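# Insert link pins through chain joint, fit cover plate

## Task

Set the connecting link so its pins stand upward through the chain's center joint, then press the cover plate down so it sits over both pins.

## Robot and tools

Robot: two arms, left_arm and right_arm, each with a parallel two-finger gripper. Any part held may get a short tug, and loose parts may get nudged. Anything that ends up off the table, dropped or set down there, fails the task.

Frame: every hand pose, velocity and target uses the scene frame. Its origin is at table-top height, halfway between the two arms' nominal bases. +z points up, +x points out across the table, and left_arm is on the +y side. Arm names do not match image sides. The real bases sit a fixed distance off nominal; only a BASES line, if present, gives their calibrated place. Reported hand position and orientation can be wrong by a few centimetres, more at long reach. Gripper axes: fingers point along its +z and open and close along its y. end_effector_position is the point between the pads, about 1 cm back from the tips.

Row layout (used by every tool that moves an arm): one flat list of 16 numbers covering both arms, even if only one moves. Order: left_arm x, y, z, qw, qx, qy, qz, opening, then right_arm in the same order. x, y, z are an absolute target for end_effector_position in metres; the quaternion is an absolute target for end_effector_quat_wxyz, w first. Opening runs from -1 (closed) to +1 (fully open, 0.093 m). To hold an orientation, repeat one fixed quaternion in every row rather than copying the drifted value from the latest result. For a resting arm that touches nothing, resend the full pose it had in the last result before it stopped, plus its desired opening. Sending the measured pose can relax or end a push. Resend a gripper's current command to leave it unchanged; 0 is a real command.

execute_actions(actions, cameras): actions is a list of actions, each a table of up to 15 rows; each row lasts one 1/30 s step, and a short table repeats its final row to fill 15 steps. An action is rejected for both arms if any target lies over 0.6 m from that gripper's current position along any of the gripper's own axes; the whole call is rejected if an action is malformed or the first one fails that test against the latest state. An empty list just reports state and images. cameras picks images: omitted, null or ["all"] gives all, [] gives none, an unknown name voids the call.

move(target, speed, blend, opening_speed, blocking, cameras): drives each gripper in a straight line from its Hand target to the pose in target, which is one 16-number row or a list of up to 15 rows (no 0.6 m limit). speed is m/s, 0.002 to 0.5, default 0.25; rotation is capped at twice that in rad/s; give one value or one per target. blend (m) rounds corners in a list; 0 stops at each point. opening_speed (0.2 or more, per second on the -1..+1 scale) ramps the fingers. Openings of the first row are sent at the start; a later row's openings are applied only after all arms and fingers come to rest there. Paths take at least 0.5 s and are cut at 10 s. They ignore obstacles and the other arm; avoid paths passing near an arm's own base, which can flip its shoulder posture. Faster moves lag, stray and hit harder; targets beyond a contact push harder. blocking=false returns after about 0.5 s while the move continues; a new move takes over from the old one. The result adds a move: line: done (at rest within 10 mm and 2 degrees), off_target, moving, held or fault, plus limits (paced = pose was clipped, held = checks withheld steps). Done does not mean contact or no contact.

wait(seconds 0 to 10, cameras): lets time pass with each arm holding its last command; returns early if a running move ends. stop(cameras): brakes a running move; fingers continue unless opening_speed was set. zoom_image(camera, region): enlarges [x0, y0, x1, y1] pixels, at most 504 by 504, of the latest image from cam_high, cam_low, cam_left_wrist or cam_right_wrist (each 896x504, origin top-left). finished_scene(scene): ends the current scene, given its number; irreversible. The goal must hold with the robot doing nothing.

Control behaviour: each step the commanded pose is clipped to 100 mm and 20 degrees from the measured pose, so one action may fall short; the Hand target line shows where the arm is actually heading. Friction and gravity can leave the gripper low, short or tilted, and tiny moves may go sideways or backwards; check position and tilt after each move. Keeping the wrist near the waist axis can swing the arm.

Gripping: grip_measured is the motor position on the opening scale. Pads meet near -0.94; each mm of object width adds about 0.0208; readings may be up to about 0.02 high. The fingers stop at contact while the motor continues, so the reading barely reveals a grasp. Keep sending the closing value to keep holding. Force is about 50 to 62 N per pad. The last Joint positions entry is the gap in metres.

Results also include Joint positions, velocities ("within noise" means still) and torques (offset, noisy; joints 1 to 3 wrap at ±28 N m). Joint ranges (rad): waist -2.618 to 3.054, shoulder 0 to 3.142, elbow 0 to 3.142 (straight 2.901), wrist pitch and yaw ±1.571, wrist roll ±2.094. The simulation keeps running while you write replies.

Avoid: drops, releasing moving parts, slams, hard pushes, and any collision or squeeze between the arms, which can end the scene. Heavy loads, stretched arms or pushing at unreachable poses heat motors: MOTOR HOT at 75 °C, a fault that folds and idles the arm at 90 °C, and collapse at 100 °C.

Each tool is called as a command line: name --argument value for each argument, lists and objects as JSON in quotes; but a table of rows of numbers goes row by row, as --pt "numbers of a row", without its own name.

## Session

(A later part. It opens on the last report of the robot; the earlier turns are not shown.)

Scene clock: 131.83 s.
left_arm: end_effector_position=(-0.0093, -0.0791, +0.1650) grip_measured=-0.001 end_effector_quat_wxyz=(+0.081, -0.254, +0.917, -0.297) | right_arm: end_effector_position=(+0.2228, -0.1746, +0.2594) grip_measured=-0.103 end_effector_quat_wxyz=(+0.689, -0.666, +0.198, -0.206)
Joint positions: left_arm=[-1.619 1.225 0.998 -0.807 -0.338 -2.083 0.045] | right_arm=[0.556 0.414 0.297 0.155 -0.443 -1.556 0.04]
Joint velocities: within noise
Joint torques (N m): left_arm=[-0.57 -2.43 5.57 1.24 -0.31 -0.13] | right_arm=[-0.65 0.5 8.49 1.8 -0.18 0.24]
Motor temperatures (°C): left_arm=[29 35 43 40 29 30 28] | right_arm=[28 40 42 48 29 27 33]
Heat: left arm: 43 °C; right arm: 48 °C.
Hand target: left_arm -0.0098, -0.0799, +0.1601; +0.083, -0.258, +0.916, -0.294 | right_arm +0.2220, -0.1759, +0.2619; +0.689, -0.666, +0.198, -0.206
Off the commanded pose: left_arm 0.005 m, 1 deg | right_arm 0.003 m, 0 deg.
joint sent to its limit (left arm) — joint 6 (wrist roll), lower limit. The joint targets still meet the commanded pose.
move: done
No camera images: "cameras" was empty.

move --target '[-0.01,-0.08,0.15,0.0843,0.9153,0.2939,-0.2624,0.0,0.222,-0.176,0.262,0.6893,-0.6657,0.1985,-0.2055,-0.1]' --speed 0.3

Scene clock: 138.40 s.
left_arm: end_effector_position=(-0.0106, -0.0794, +0.1511) grip_measured=-0.001 end_effector_quat_wxyz=(+0.091, +0.911, +0.300, -0.269) | right_arm: end_effector_position=(+0.2227, -0.1745, +0.2592) grip_measured=-0.103 end_effector_quat_wxyz=(+0.689, -0.666, +0.198, -0.206)
Joint positions: left_arm=[-1.146 1.53 1.242 -1.132 0.558 1.299 0.045] | right_arm=[0.556 0.414 0.297 0.154 -0.443 -1.556 0.04]
Joint velocities: within noise
Joint torques (N m): left_arm=[-0.65 -3.93 7.47 0.37 0.2 0.14] | right_arm=[-0.64 0.5 8.49 1.8 -0.16 0.25]
Motor temperatures (°C): left_arm=[29 35 43 40 29 30 28] | right_arm=[28 40 42 46 29 27 33]
Heat: left arm: 43 °C; right arm: 46 °C.
Hand target: left_arm -0.0100, -0.0800, +0.1501; +0.085, +0.915, +0.294, -0.262 | right_arm +0.2220, -0.1759, +0.2619; +0.689, -0.666, +0.198, -0.206
Off the commanded pose: left_arm 0.001 m, 1 deg | right_arm 0.003 m, 0 deg.
move: done

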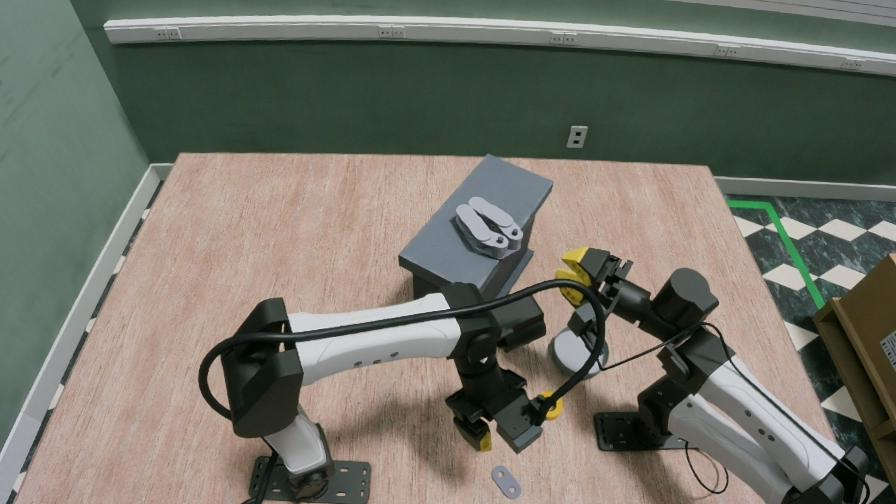

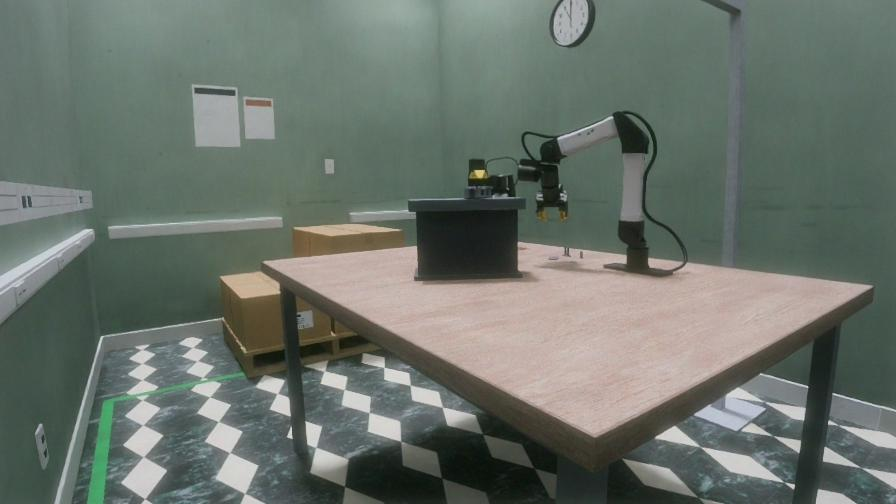

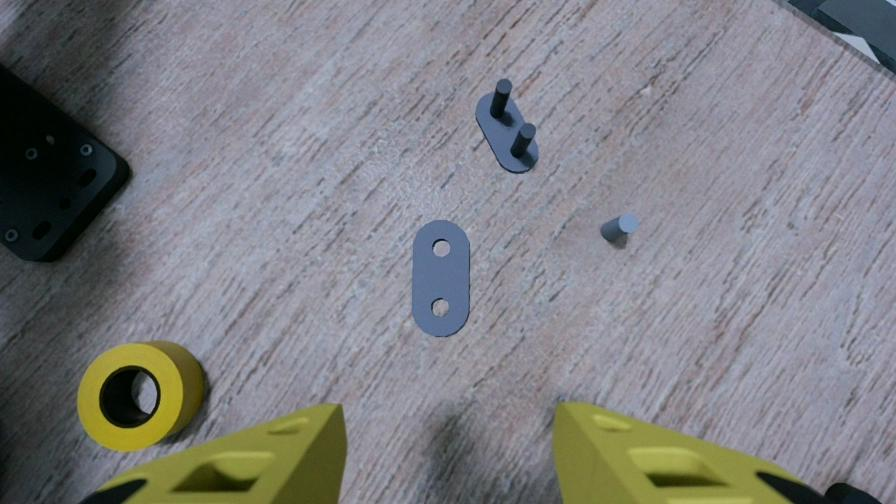

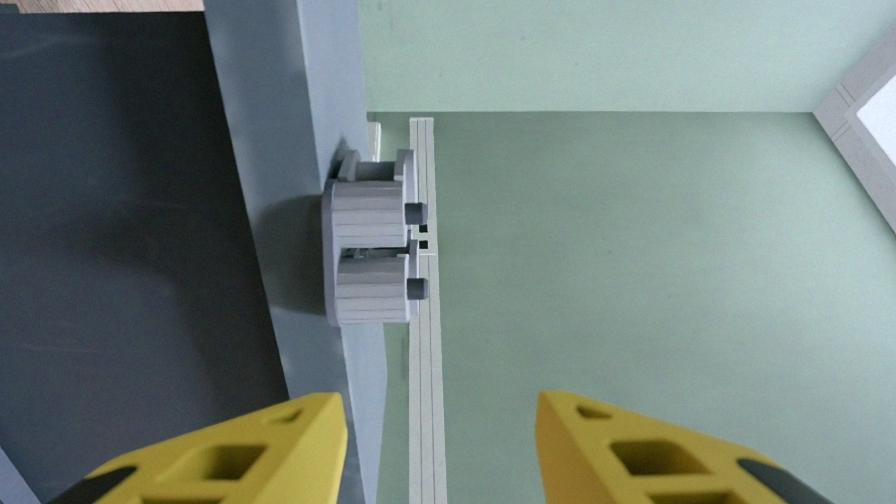

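move --target '[-0.046,-0.1105,0.06,0.0813,0.9185,0.2835,-0.2633,0.0,0.222,-0.176,0.262,0.6893,-0.6657,0.1985,-0.2055,-0.1]' --speed 0.12 --cameras '["cam_high","cam_left_wrist"]'

zoom_image --camera "cam_left_wrist" --region '[330, 260, 570, 500]'

Scene clock: 141.97 s.
left_arm: end_effector_position=(-0.0465, -0.1110, +0.0677) grip_measured=-0.001 end_effector_quat_wxyz=(+0.088, +0.918, +0.276, -0.270) | right_arm: end_effector_position=(+0.2227, -0.1745, +0.2592) grip_measured=-0.103 end_effector_quat_wxyz=(+0.689, -0.666, +0.198, -0.206)
Joint positions: left_arm=[-1.299 1.662 1.035 -0.723 0.536 1.18 0.045] | right_arm=[0.556 0.414 0.297 0.154 -0.443 -1.556 0.04]
Joint velocities: within noise
Joint torques (N m): left_arm=[-0.53 -5.04 4.97 0.8 0.21 -0.18] | right_arm=[-0.64 0.5 8.47 1.8 -0.16 0.24]
Motor temperatures (°C): left_arm=[29 35 43 39 29 30 28] | right_arm=[28 40 41 46 29 27 33]
Heat: left arm: 43 °C; right arm: 46 °C.
Hand target: left_arm -0.0460, -0.1104, +0.0602; +0.081, +0.919, +0.283, -0.263 | right_arm +0.2220, -0.1759, +0.2619; +0.689, -0.666, +0.198, -0.206
Off the commanded pose: left_arm 0.008 m, 1 deg | right_arm 0.003 m, 0 deg.
move: done
Images, in order (width x height): cam_high 896x504, cam_left_wrist 896x504.

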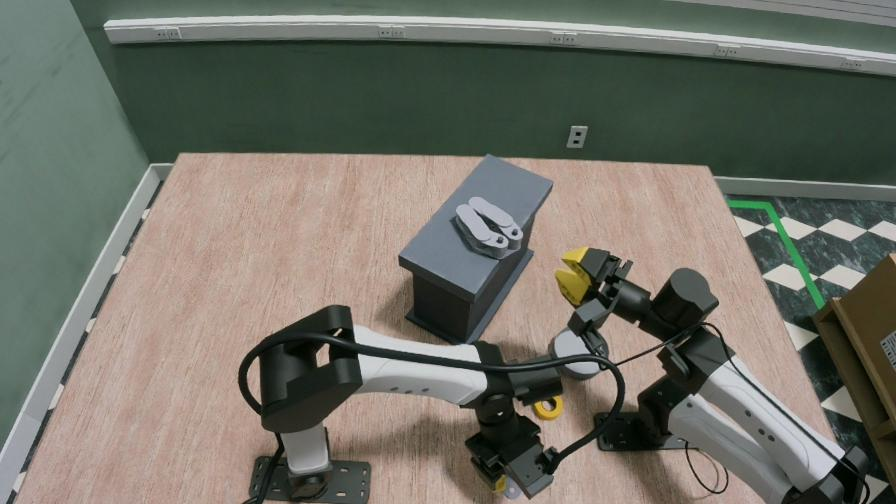

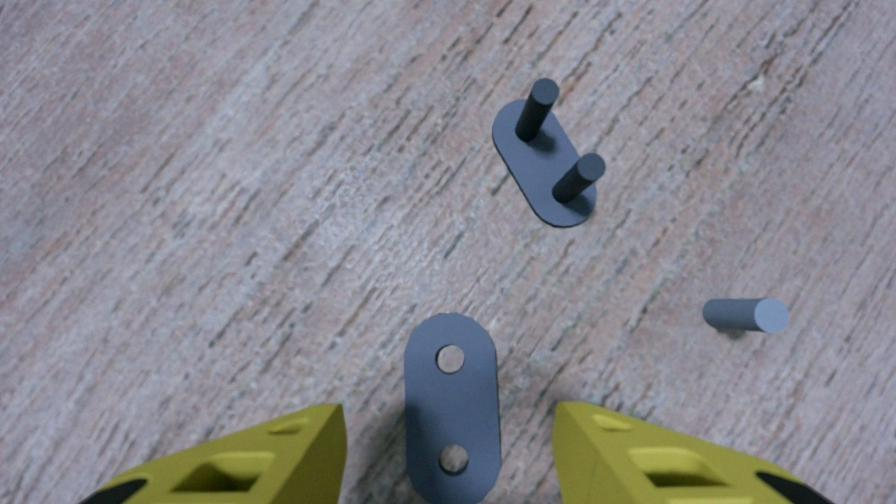

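Scaled by 2.100 from the camera's 896x504 image, which has a finer 1280x720 frame.

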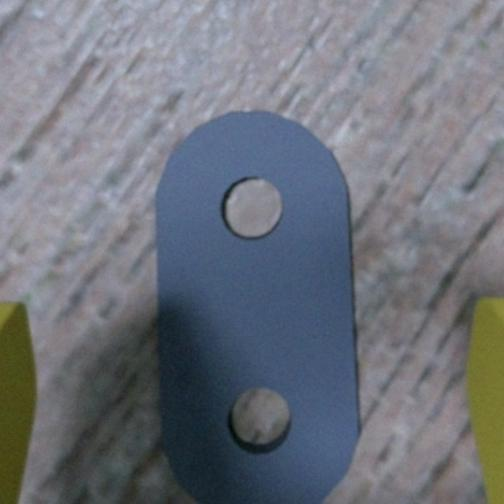

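move --target '[-0.0484,-0.1106,0.012,0.0849,0.9145,0.2963,-0.2622,0.0,0.222,-0.176,0.262,0.6893,-0.6657,0.1985,-0.2055,-0.1]' --speed 0.08 --cameras '["cam_left_wrist"]'

zoom_image --camera "cam_left_wrist" --region '[330, 260, 570, 500]'

Scene clock: 144.37 s.
left_arm: end_effector_position=(-0.0473, -0.1129, +0.0209) grip_measured=-0.001 end_effector_quat_wxyz=(+0.094, +0.914, +0.290, -0.268) | right_arm: end_effector_position=(+0.2227, -0.1745, +0.2592) grip_measured=-0.103 end_effector_quat_wxyz=(+0.689, -0.666, +0.198, -0.206)
Joint positions: left_arm=[-1.306 1.74 0.912 -0.496 0.527 1.136 0.045] | right_arm=[0.556 0.414 0.297 0.154 -0.443 -1.556 0.04]
Joint velocities: within noise
Joint torques (N m): left_arm=[-0.77 -4.96 4.36 0.81 0.2 -0.2] | right_arm=[-0.64 0.5 8.49 1.81 -0.16 0.25]
Motor temperatures (°C): left_arm=[29 35 43 39 29 30 28] | right_arm=[28 40 41 45 29 27 33]
Heat: left arm: 43 °C; right arm: 45 °C.
Hand target: left_arm -0.0483, -0.1103, +0.0122; +0.085, +0.915, +0.296, -0.262 | right_arm +0.2220, -0.1759, +0.2619; +0.689, -0.666, +0.198, -0.206
Off the commanded pose: left_arm 0.009 m, 1 deg | right_arm 0.003 m, 0 deg.
move: done
Images, in order (width x height): cam_left_wrist 896x504.

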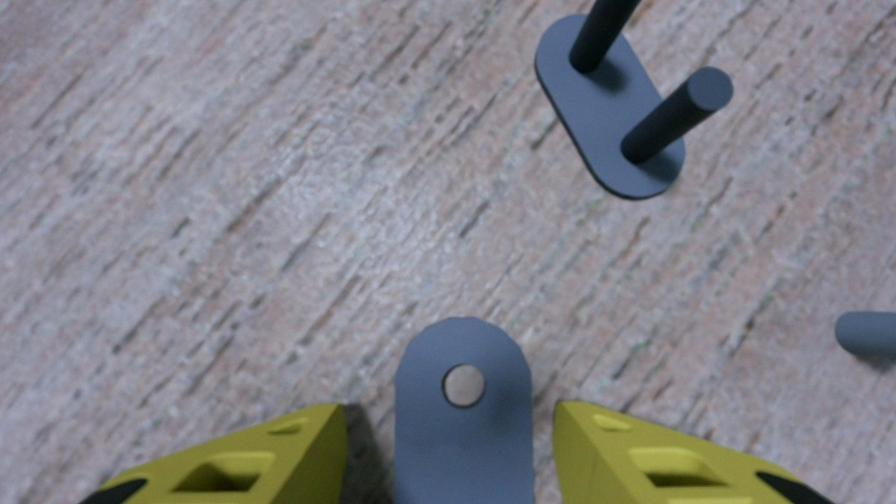

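Scaled by 2.100 from the camera's 896x504 image, which has a finer 1280x720 frame.

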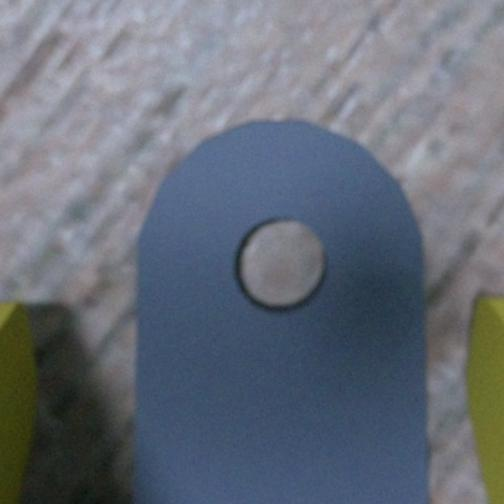

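move --pt "-0.0500 -0.1085 0.010 0.0849 0.9145 0.2963 -0.2622 0.0 0.222 -0.176 0.262 0.6893 -0.6657 0.1985 -0.2055 -0.1" --pt "-0.0500 -0.1085 0.002 0.0849 0.9145 0.2963 -0.2622 0.0 0.222 -0.176 0.262 0.6893 -0.6657 0.1985 -0.2055 -0.1" --speed 0.03 --cameras '["cam_left_wrist"]'

zoom_image --camera "cam_left_wrist" --region '[330, 260, 570, 500]'

Scene clock: 145.73 s.
left_arm: end_effector_position=(-0.0487, -0.1115, +0.0182) grip_measured=-0.001 end_effector_quat_wxyz=(+0.094, +0.914, +0.290, -0.269) | right_arm: end_effector_position=(+0.2227, -0.1745, +0.2592) grip_measured=-0.103 end_effector_quat_wxyz=(+0.689, -0.666, +0.198, -0.206)
Joint positions: left_arm=[-1.31 1.74 0.898 -0.48 0.527 1.133 0.045] | right_arm=[0.556 0.414 0.297 0.154 -0.443 -1.556 0.04]
Joint velocities: within noise
Joint torques (N m): left_arm=[-0.81 -3.69 3 1.09 0.19 -0.2] | right_arm=[-0.62 0.5 8.49 1.81 -0.16 0.25]
Motor temperatures (°C): left_arm=[29 35 43 39 29 30 28] | right_arm=[28 40 41 45 29 27 33]
Heat: left arm: 43 °C; right arm: 45 °C.
Hand target: left_arm -0.0500, -0.1077, +0.0028; +0.085, +0.915, +0.296, -0.262 | right_arm +0.2220, -0.1759, +0.2619; +0.689, -0.666, +0.198, -0.206
Off the commanded pose: left_arm 0.016 m, 2 deg | right_arm 0.003 m, 0 deg.
move: off_target (left_arm)
Images, in order (width x height): cam_left_wrist 896x504.

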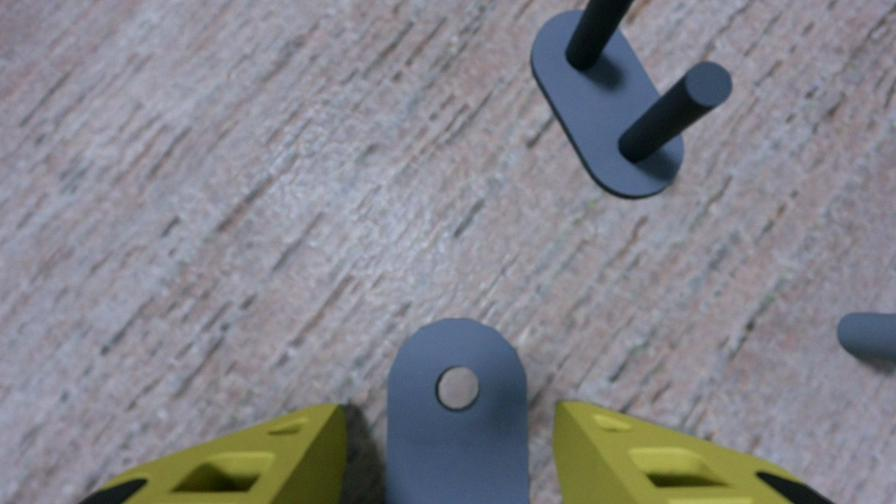

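Scaled by 2.100 from the camera's 896x504 image, which has a finer 1280x720 frame.

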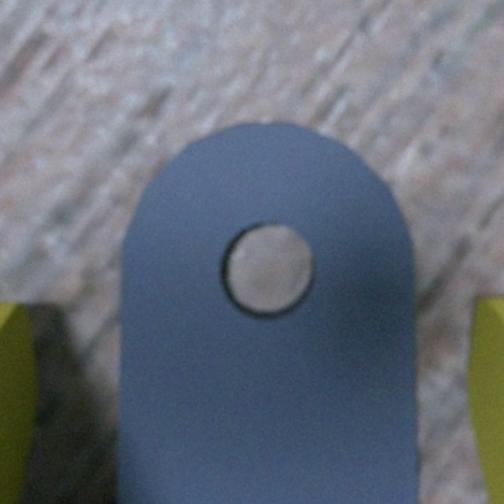

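move --target '[-0.0500,-0.1085,-0.006,0.0849,0.9145,0.2963,-0.2622,0.0,0.222,-0.176,0.262,0.6893,-0.6657,0.1985,-0.2055,-0.1]' --speed 0.03 --cameras '["cam_low","cam_left_wrist"]'

zoom_image --camera "cam_left_wrist" --region '[330, 260, 570, 500]'

zoom_image --camera "cam_low" --region '[480, 160, 680, 290]'

Scene clock: 147.27 s.
left_arm: end_effector_position=(-0.0484, -0.1112, +0.0175) grip_measured=-0.001 end_effector_quat_wxyz=(+0.096, +0.912, +0.291, -0.274) | right_arm: end_effector_position=(+0.2227, -0.1745, +0.2592) grip_measured=-0.103 end_effector_quat_wxyz=(+0.689, -0.666, +0.198, -0.206)
Joint positions: left_arm=[-1.304 1.74 0.89 -0.469 0.537 1.133 0.045] | right_arm=[0.556 0.414 0.297 0.154 -0.443 -1.556 0.04]
Joint velocities: within noise
Joint torques (N m): left_arm=[-1.17 -2.14 2.39 1.26 0.1 -0.18] | right_arm=[-0.65 0.51 8.49 1.81 -0.16 0.24]
Motor temperatures (°C): left_arm=[29 35 43 39 29 30 28] | right_arm=[28 40 41 45 29 27 33]
Heat: left arm: 43 °C; right arm: 45 °C.
Hand target: left_arm -0.0499, -0.1067, -0.0044; +0.084, +0.915, +0.296, -0.262 | right_arm +0.2220, -0.1759, +0.2619; +0.689, -0.666, +0.198, -0.206
Off the commanded pose: left_arm 0.024 m, 2 deg | right_arm 0.003 m, 0 deg.
move: off_target (left_arm)
Images, in order (width x height): cam_low 896x504, cam_left_wrist 896x504.

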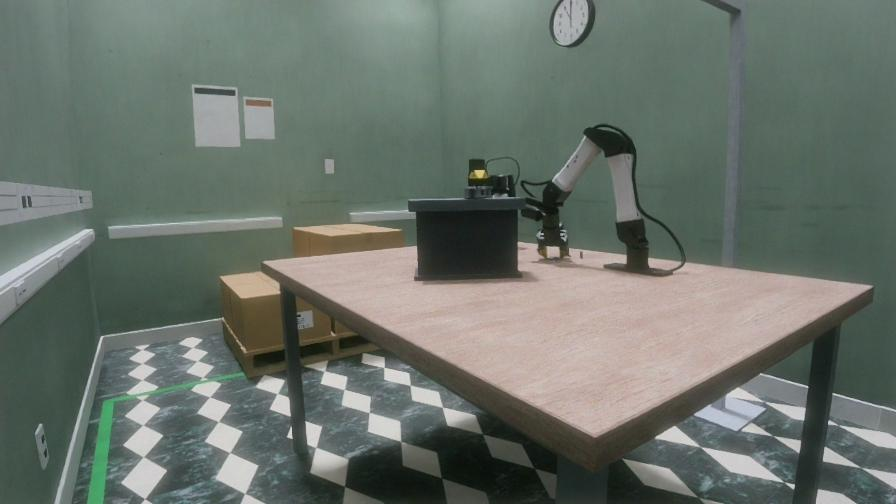

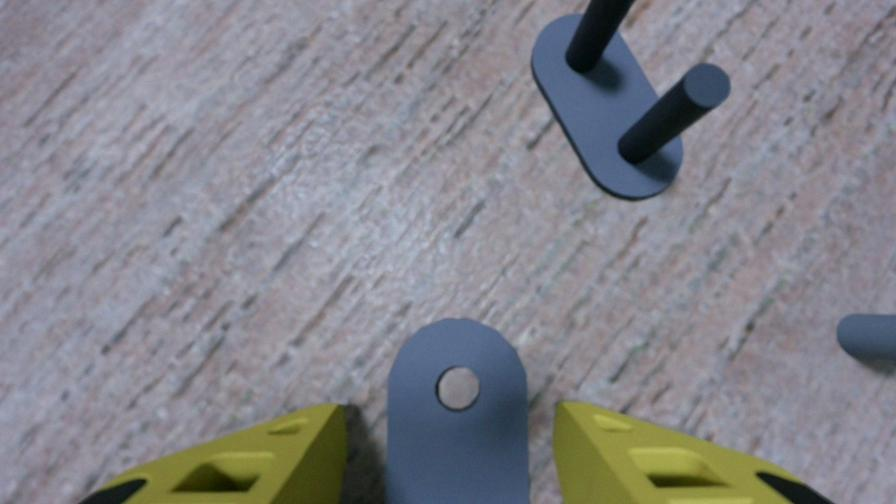

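Scaled by 2.100 from the camera's 896x504 image, which has a finer 1280x720 frame.

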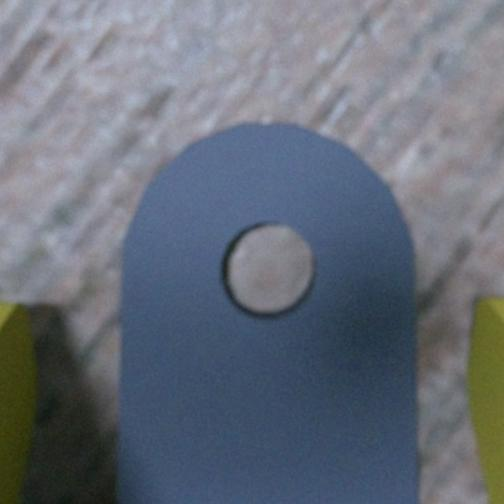

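Scaled by 2.520 from the camera's 896x504 image, which has a finer 1280x720 frame.

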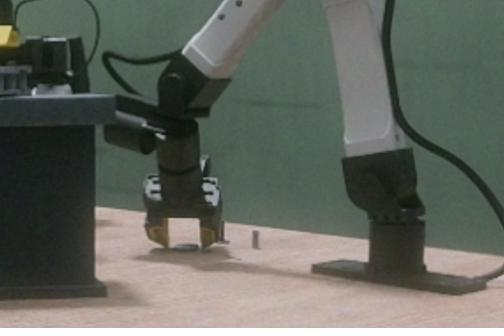

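move --pt "-0.0500 -0.1085 0.009 0.0849 0.9145 0.2963 -0.2622 0.0 0.222 -0.176 0.262 0.6893 -0.6657 0.1985 -0.2055 -0.1" --pt "-0.0500 -0.1085 0.009 0.0849 0.9145 0.2963 -0.2622 -0.65 0.222 -0.176 0.262 0.6893 -0.6657 0.1985 -0.2055 -0.1" --speed 0.03 --opening_speed 0.6 --cameras '["cam_low","cam_left_wrist"]'

zoom_image --camera "cam_left_wrist" --region '[330, 260, 570, 500]'

Scene clock: 149.70 s.
left_arm: end_effector_position=(-0.0508, -0.1118, +0.0184) grip_measured=-0.467 end_effector_quat_wxyz=(+0.096, +0.912, +0.288, -0.275) | right_arm: end_effector_position=(+0.2227, -0.1745, +0.2592) grip_measured=-0.103 end_effector_quat_wxyz=(+0.689, -0.666, +0.198, -0.206)
Joint positions: left_arm=[-1.31 1.738 0.89 -0.467 0.54 1.131 0.023] | right_arm=[0.556 0.414 0.297 0.154 -0.443 -1.556 0.04]
Joint velocities: within noise
Joint torques (N m): left_arm=[-0.77 -4.89 4.74 0.74 0.08 -0.19] | right_arm=[-0.62 0.51 8.47 1.81 -0.16 0.24]
Motor temperatures (°C): left_arm=[29 36 43 39 29 30 28] | right_arm=[28 40 41 45 29 27 33]
Heat: left arm: 43 °C; right arm: 45 °C.
Hand target: left_arm -0.0500, -0.1083, +0.0093; +0.085, +0.915, +0.296, -0.262 | right_arm +0.2220, -0.1759, +0.2619; +0.689, -0.666, +0.198, -0.206
Off the commanded pose: left_arm 0.010 m, 2 deg | right_arm 0.003 m, 0 deg.
move: done
Images, in order (width x height): cam_low 896x504, cam_left_wrist 896x504.

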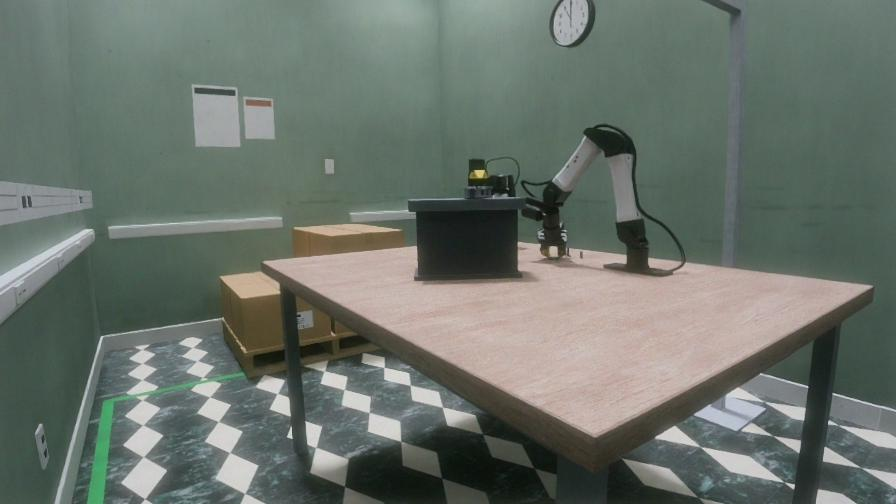

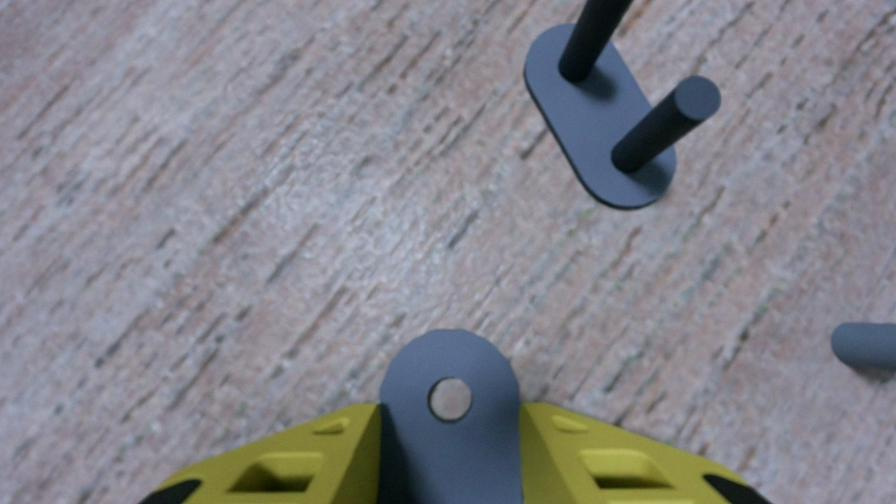

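Scaled by 2.100 from the camera's 896x504 image, which has a finer 1280x720 frame.

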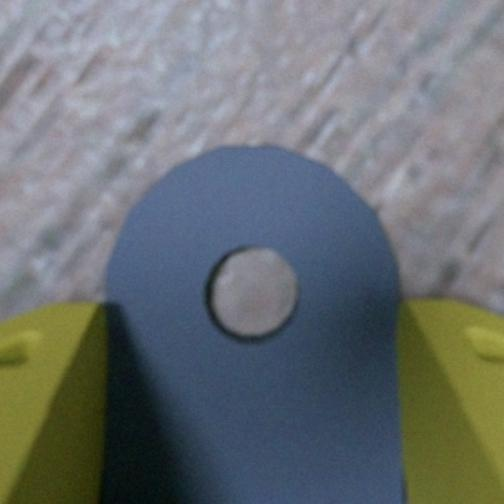

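move --pt "-0.0500 -0.1085 0.06 0.0849 0.9145 0.2963 -0.2622 -0.65 0.222 -0.176 0.262 0.6893 -0.6657 0.1985 -0.2055 -0.1" --pt "0.05 -0.09 0.24 0.1982 0.6678 0.6915 -0.1915 -0.65 0.222 -0.176 0.262 0.6893 -0.6657 0.1985 -0.2055 -0.1" --pt "0.16 -0.05 0.35 0.2656 0.2569 0.9263 -0.0736 -0.65 0.222 -0.176 0.262 0.6893 -0.6657 0.1985 -0.2055 -0.1" --pt "0.237 -0.069 0.35 0.2656 0.2569 0.9263 -0.0736 -0.65 0.222 -0.176 0.262 0.6893 -0.6657 0.1985 -0.2055 -0.1" --speed '[0.08,0.25,0.25,0.15]' --blend '[0.01,0.04,0.03,0]'

Scene clock: 156.53 s.
left_arm: end_effector_position=(+0.2371, -0.0667, +0.3511) grip_measured=-0.467 end_effector_quat_wxyz=(+0.293, +0.249, +0.919, -0.086) | right_arm: end_effector_position=(+0.2227, -0.1745, +0.2591) grip_measured=-0.103 end_effector_quat_wxyz=(+0.689, -0.666, +0.198, -0.206)
Joint positions: left_arm=[-0.864 1.875 2.454 -1.556 -0.191 -0.295 0.023] | right_arm=[0.556 0.414 0.297 0.153 -0.443 -1.556 0.04]
Joint velocities: within noise
Joint torques (N m): left_arm=[-0.06 -6.26 6.26 1.31 -0.02 0.15] | right_arm=[-0.64 0.5 8.5 1.8 -0.15 0.25]
Motor temperatures (°C): left_arm=[29 36 43 39 29 30 28] | right_arm=[28 39 41 44 29 27 33]
Heat: left arm: 43 °C; right arm: 44 °C.
Hand target: left_arm +0.2369, -0.0687, +0.3496; +0.288, +0.257, +0.919, -0.086 | right_arm +0.2220, -0.1759, +0.2618; +0.689, -0.666, +0.199, -0.206
Off the commanded pose: left_arm 0.003 m, 4 deg | right_arm 0.003 m, 0 deg.
joint sent to its limit (left arm) — joint 4 (wrist pitch), lower limit. The joint targets are off in orientation, not in position.
move: off_target (left_arm)

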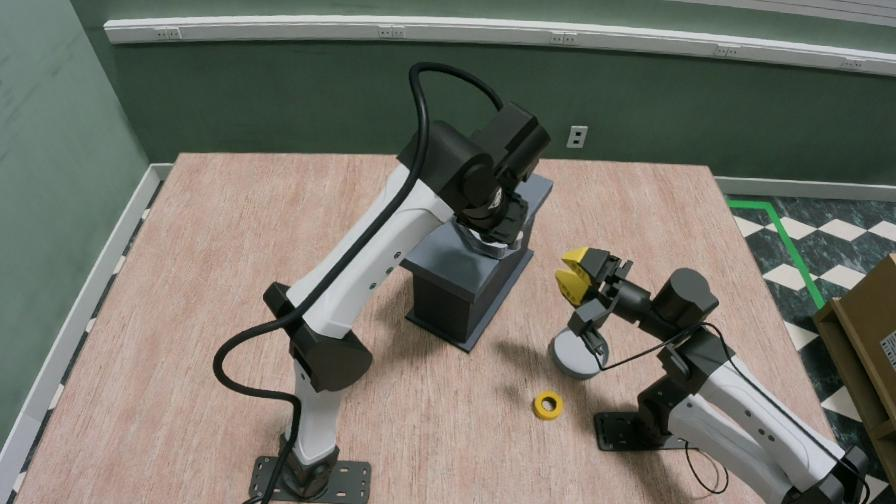

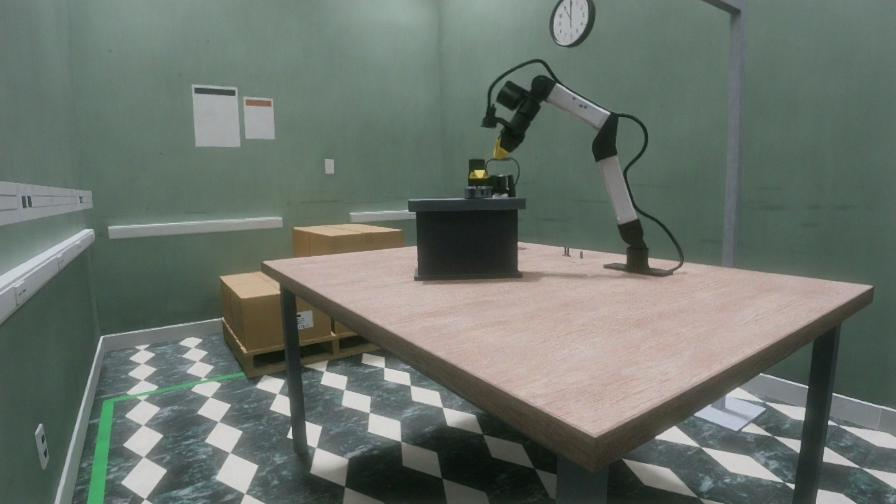

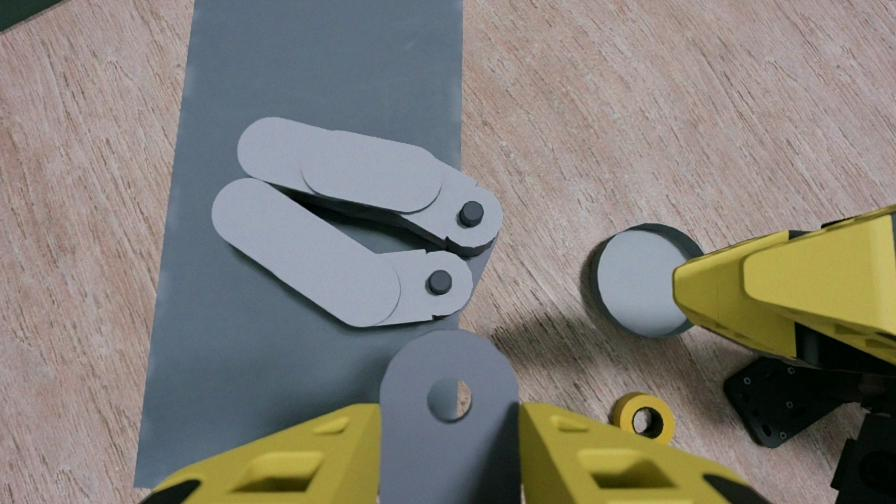

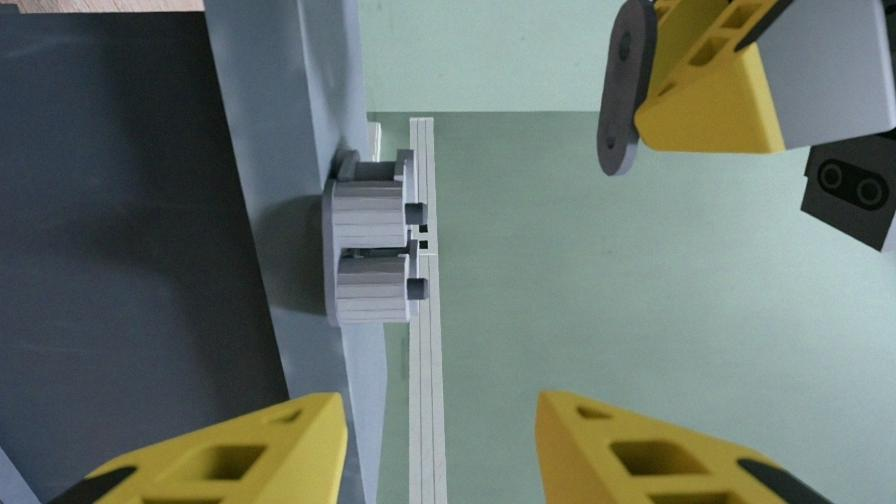

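move --target '[0.2620,-0.0600,0.335,0.2618,0.4449,0.8465,-0.1277,-0.65,0.222,-0.176,0.262,0.6893,-0.6657,0.1985,-0.2055,-0.1]' --speed 0.15

zoom_image --camera "cam_left_wrist" --region '[340, 200, 590, 450]'

Scene clock: 161.23 s.
left_arm: end_effector_position=(+0.2580, -0.0560, +0.3380) grip_measured=-0.467 end_effector_quat_wxyz=(+0.263, +0.439, +0.850, -0.124) | right_arm: end_effector_position=(+0.2227, -0.1745, +0.2591) grip_measured=-0.103 end_effector_quat_wxyz=(+0.689, -0.666, +0.198, -0.206)
Joint positions: left_arm=[-0.682 1.875 2.399 -1.514 0.121 0.219 0.023] | right_arm=[0.556 0.414 0.297 0.153 -0.443 -1.556 0.04]
Joint velocities: within noise
Joint torques (N m): left_arm=[0.18 -6.13 5.67 1.46 0.19 0.1] | right_arm=[-0.65 0.5 8.49 1.81 -0.16 0.25]
Motor temperatures (°C): left_arm=[29 36 43 39 29 30 29] | right_arm=[28 39 41 44 29 27 33]
Heat: left arm: 43 °C; right arm: 44 °C.
Hand target: left_arm +0.2619, -0.0599, +0.3351; +0.262, +0.445, +0.847, -0.128 | right_arm +0.2220, -0.1759, +0.2618; +0.689, -0.666, +0.199, -0.206
Off the commanded pose: left_arm 0.006 m, 1 deg | right_arm 0.003 m, 0 deg.
move: done

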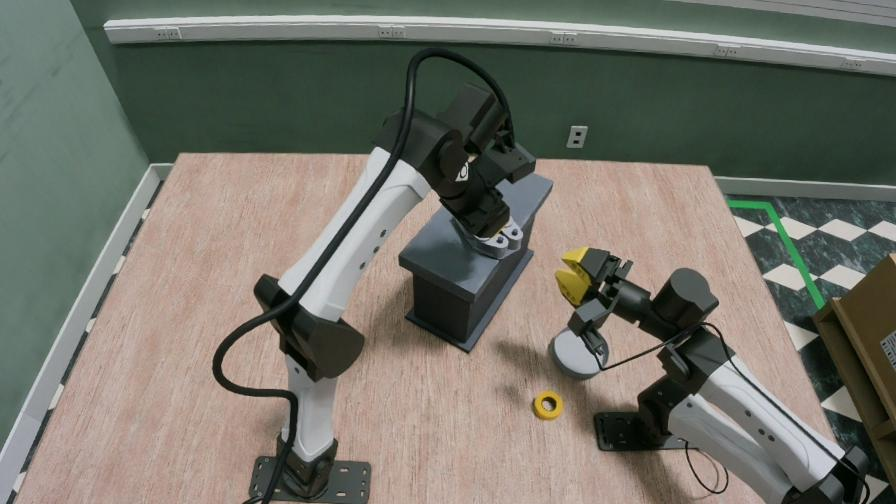

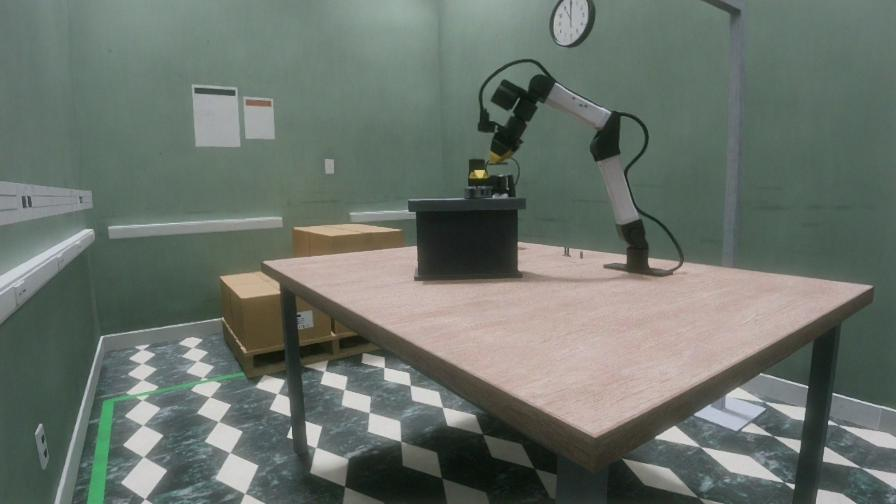

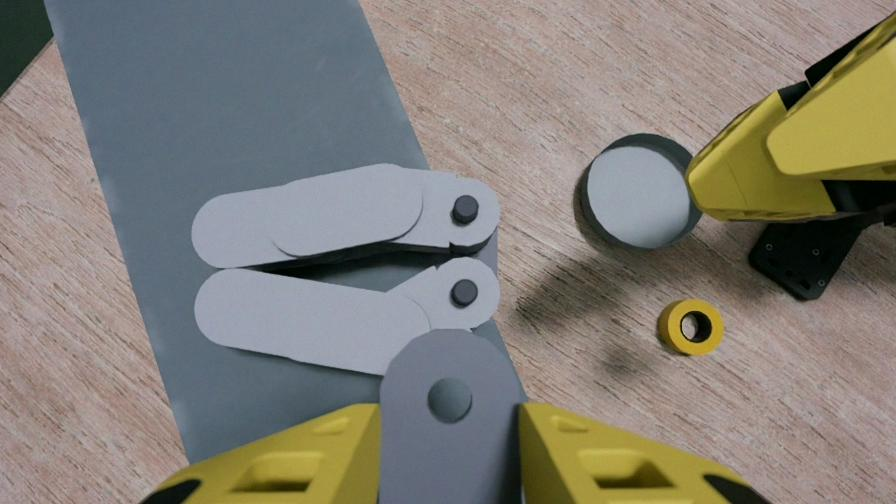

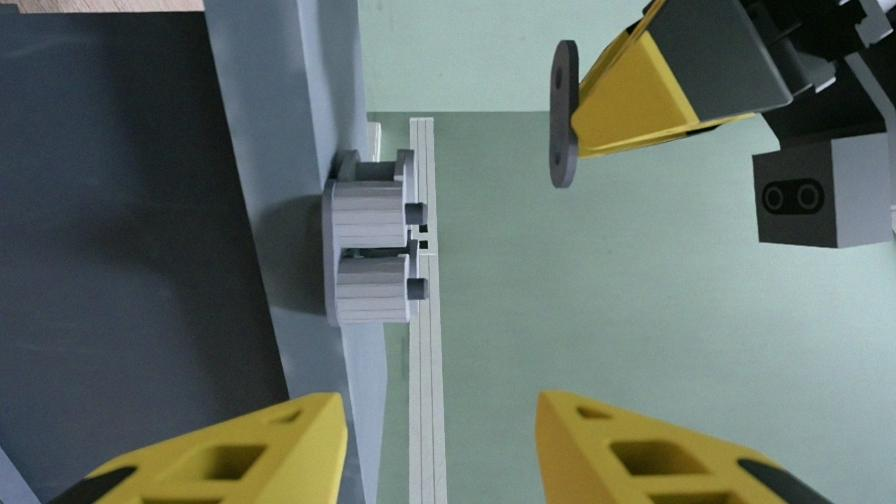

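Scaled by 2.016 from the camera's 896x504 image, which has a finer 1280x720 frame.

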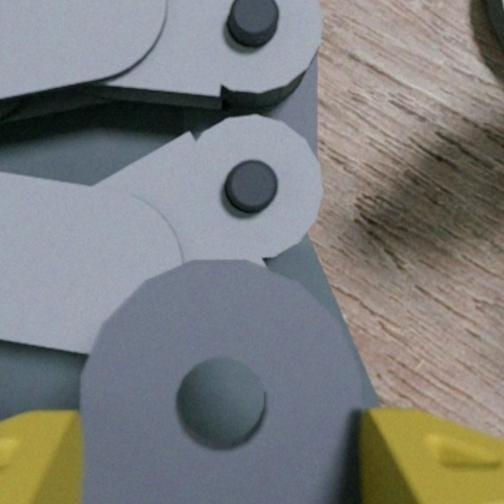

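move --target '[0.2870,-0.1055,0.297,0.2603,0.4545,0.8415,-0.1307,-0.65,0.222,-0.176,0.262,0.6893,-0.6657,0.1985,-0.2055,-0.1]' --speed 0.1 --cameras '["cam_left_wrist","cam_right_wrist"]'

zoom_image --camera "cam_left_wrist" --region '[390, 350, 490, 430]'

zoom_image --camera "cam_right_wrist" --region '[300, 100, 600, 350]'

Scene clock: 164.20 s.
left_arm: end_effector_position=(+0.2835, -0.0989, +0.3003) grip_measured=-0.467 end_effector_quat_wxyz=(+0.258, +0.455, +0.843, -0.128) | right_arm: end_effector_position=(+0.2227, -0.1745, +0.2591) grip_measured=-0.103 end_effector_quat_wxyz=(+0.689, -0.666, +0.198, -0.206)
Joint positions: left_arm=[-0.718 1.984 2.369 -1.382 0.121 0.219 0.023] | right_arm=[0.556 0.414 0.297 0.153 -0.443 -1.556 0.04]
Joint velocities: within noise
Joint torques (N m): left_arm=[-0.58 -7.6 5.96 1.49 0.06 -0.11] | right_arm=[-0.65 0.49 8.5 1.81 -0.16 0.25]
Motor temperatures (°C): left_arm=[29 36 43 39 29 30 29] | right_arm=[28 39 41 44 29 27 33]
Heat: left arm: 43 °C; right arm: 44 °C.
Hand target: left_arm +0.2868, -0.1053, +0.2970; +0.260, +0.455, +0.842, -0.131 | right_arm +0.2220, -0.1759, +0.2618; +0.689, -0.666, +0.199, -0.206
Off the commanded pose: left_arm 0.008 m, 0 deg | right_arm 0.003 m, 0 deg.
move: done
Images, in order (width x height): cam_left_wrist 896x504, cam_right_wrist 896x504.

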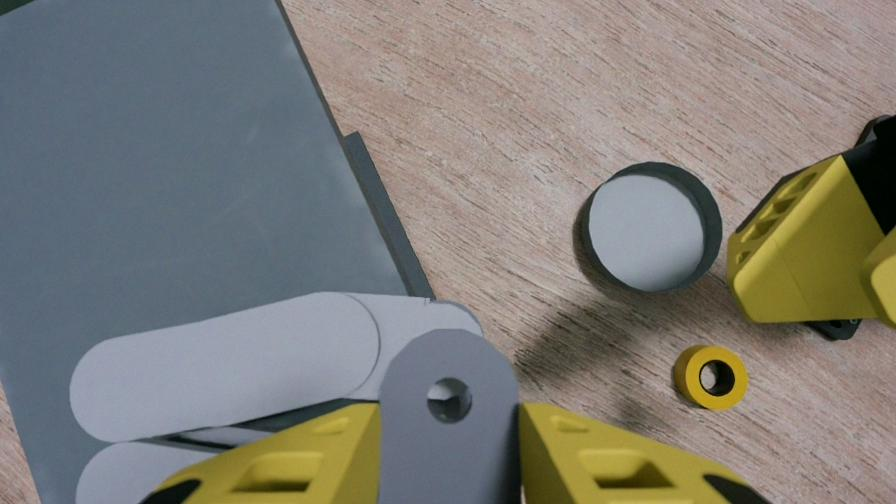

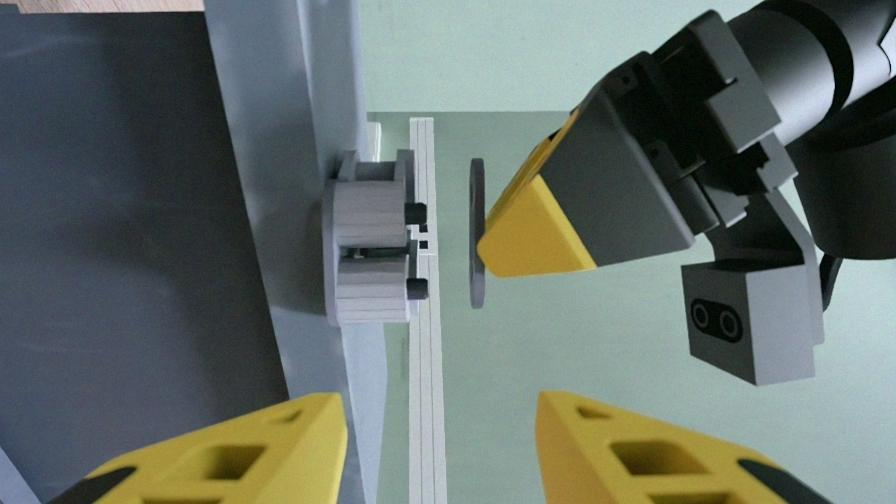

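Scaled by 5.040 from the camera's 896x504 image, which has a finer 1280x720 frame.

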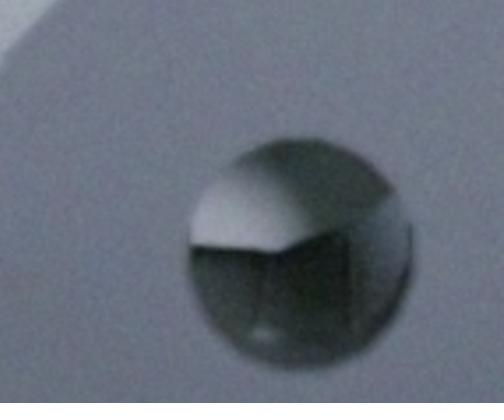

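Scaled by 1.680 from the camera's 896x504 image, which has a finer 1280x720 frame.

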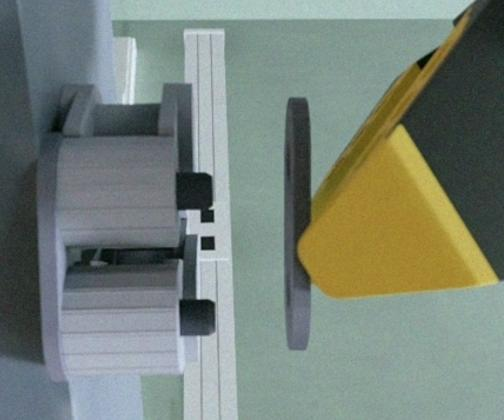

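move --target '[0.2900,-0.1105,0.290,0.2603,0.4545,0.8415,-0.1307,-0.65,0.222,-0.176,0.262,0.6893,-0.6657,0.1985,-0.2055,-0.1]' --speed 0.06 --cameras '["cam_left_wrist","cam_right_wrist"]'

zoom_image --camera "cam_left_wrist" --region '[390, 350, 490, 430]'

zoom_image --camera "cam_right_wrist" --region '[300, 100, 600, 350]'

Scene clock: 166.87 s.
left_arm: end_effector_position=(+0.2864, -0.1039, +0.3002) grip_measured=-0.467 end_effector_quat_wxyz=(+0.267, +0.456, +0.839, -0.131) | right_arm: end_effector_position=(+0.2227, -0.1745, +0.2591) grip_measured=-0.103 end_effector_quat_wxyz=(+0.689, -0.666, +0.198, -0.206)
Joint positions: left_arm=[-0.721 1.984 2.356 -1.35 0.121 0.219 0.023] | right_arm=[0.556 0.414 0.297 0.153 -0.443 -1.556 0.04]
Joint velocities: within noise
Joint torques (N m): left_arm=[-0.64 -7.27 4.86 1.56 0.04 -0.15] | right_arm=[-0.64 0.51 8.5 1.81 -0.16 0.24]
Motor temperatures (°C): left_arm=[29 37 43 39 29 30 29] | right_arm=[28 39 41 44 29 27 33]
Heat: left arm: 43 °C; right arm: 44 °C.
Hand target: left_arm +0.2897, -0.1103, +0.2901; +0.260, +0.455, +0.842, -0.131 | right_arm +0.2220, -0.1759, +0.2618; +0.689, -0.666, +0.199, -0.206
Off the commanded pose: left_arm 0.013 m, 1 deg | right_arm 0.003 m, 0 deg.
move: off_target (left_arm)
Images, in order (width x height): cam_left_wrist 896x504, cam_right_wrist 896x504.

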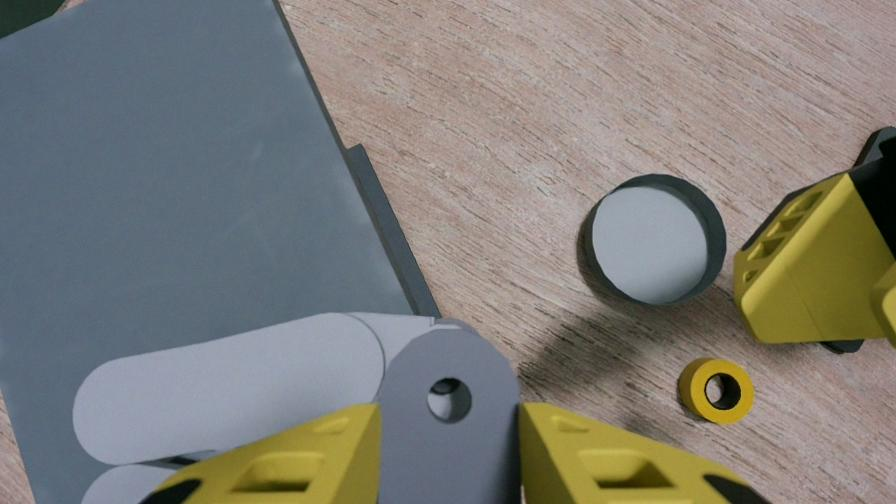

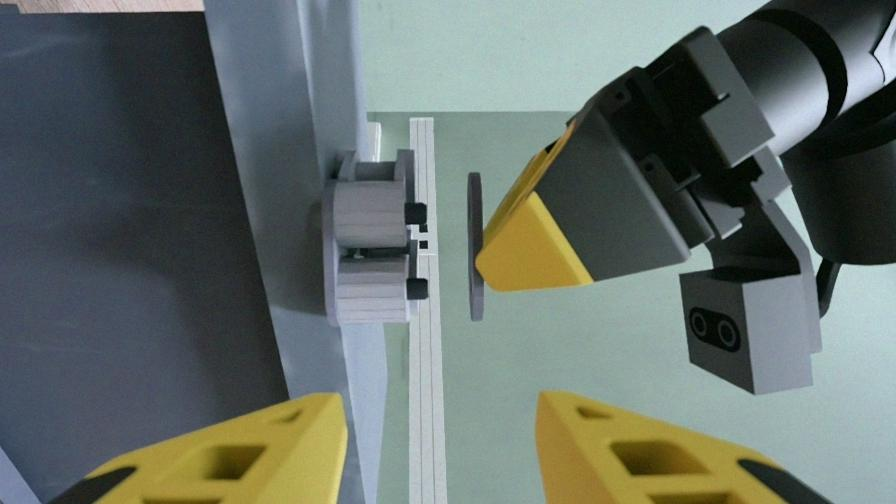

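Scaled by 5.040 from the camera's 896x504 image, which has a finer 1280x720 frame.

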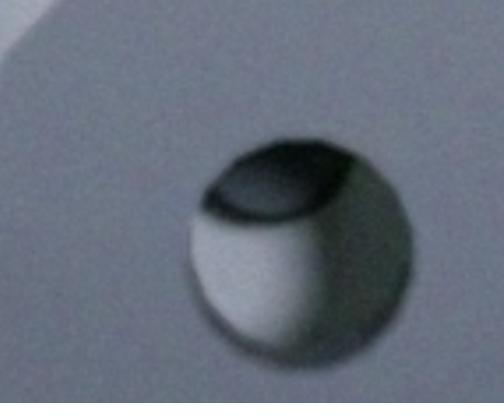

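Scaled by 1.680 from the camera's 896x504 image, which has a finer 1280x720 frame.

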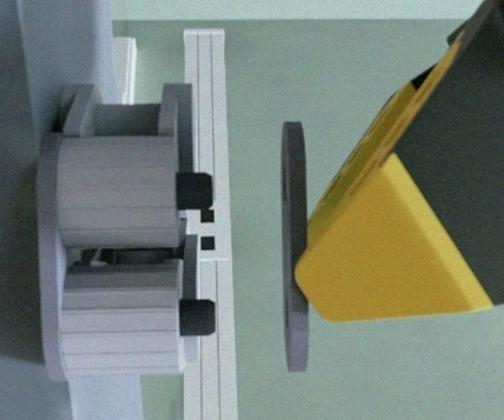

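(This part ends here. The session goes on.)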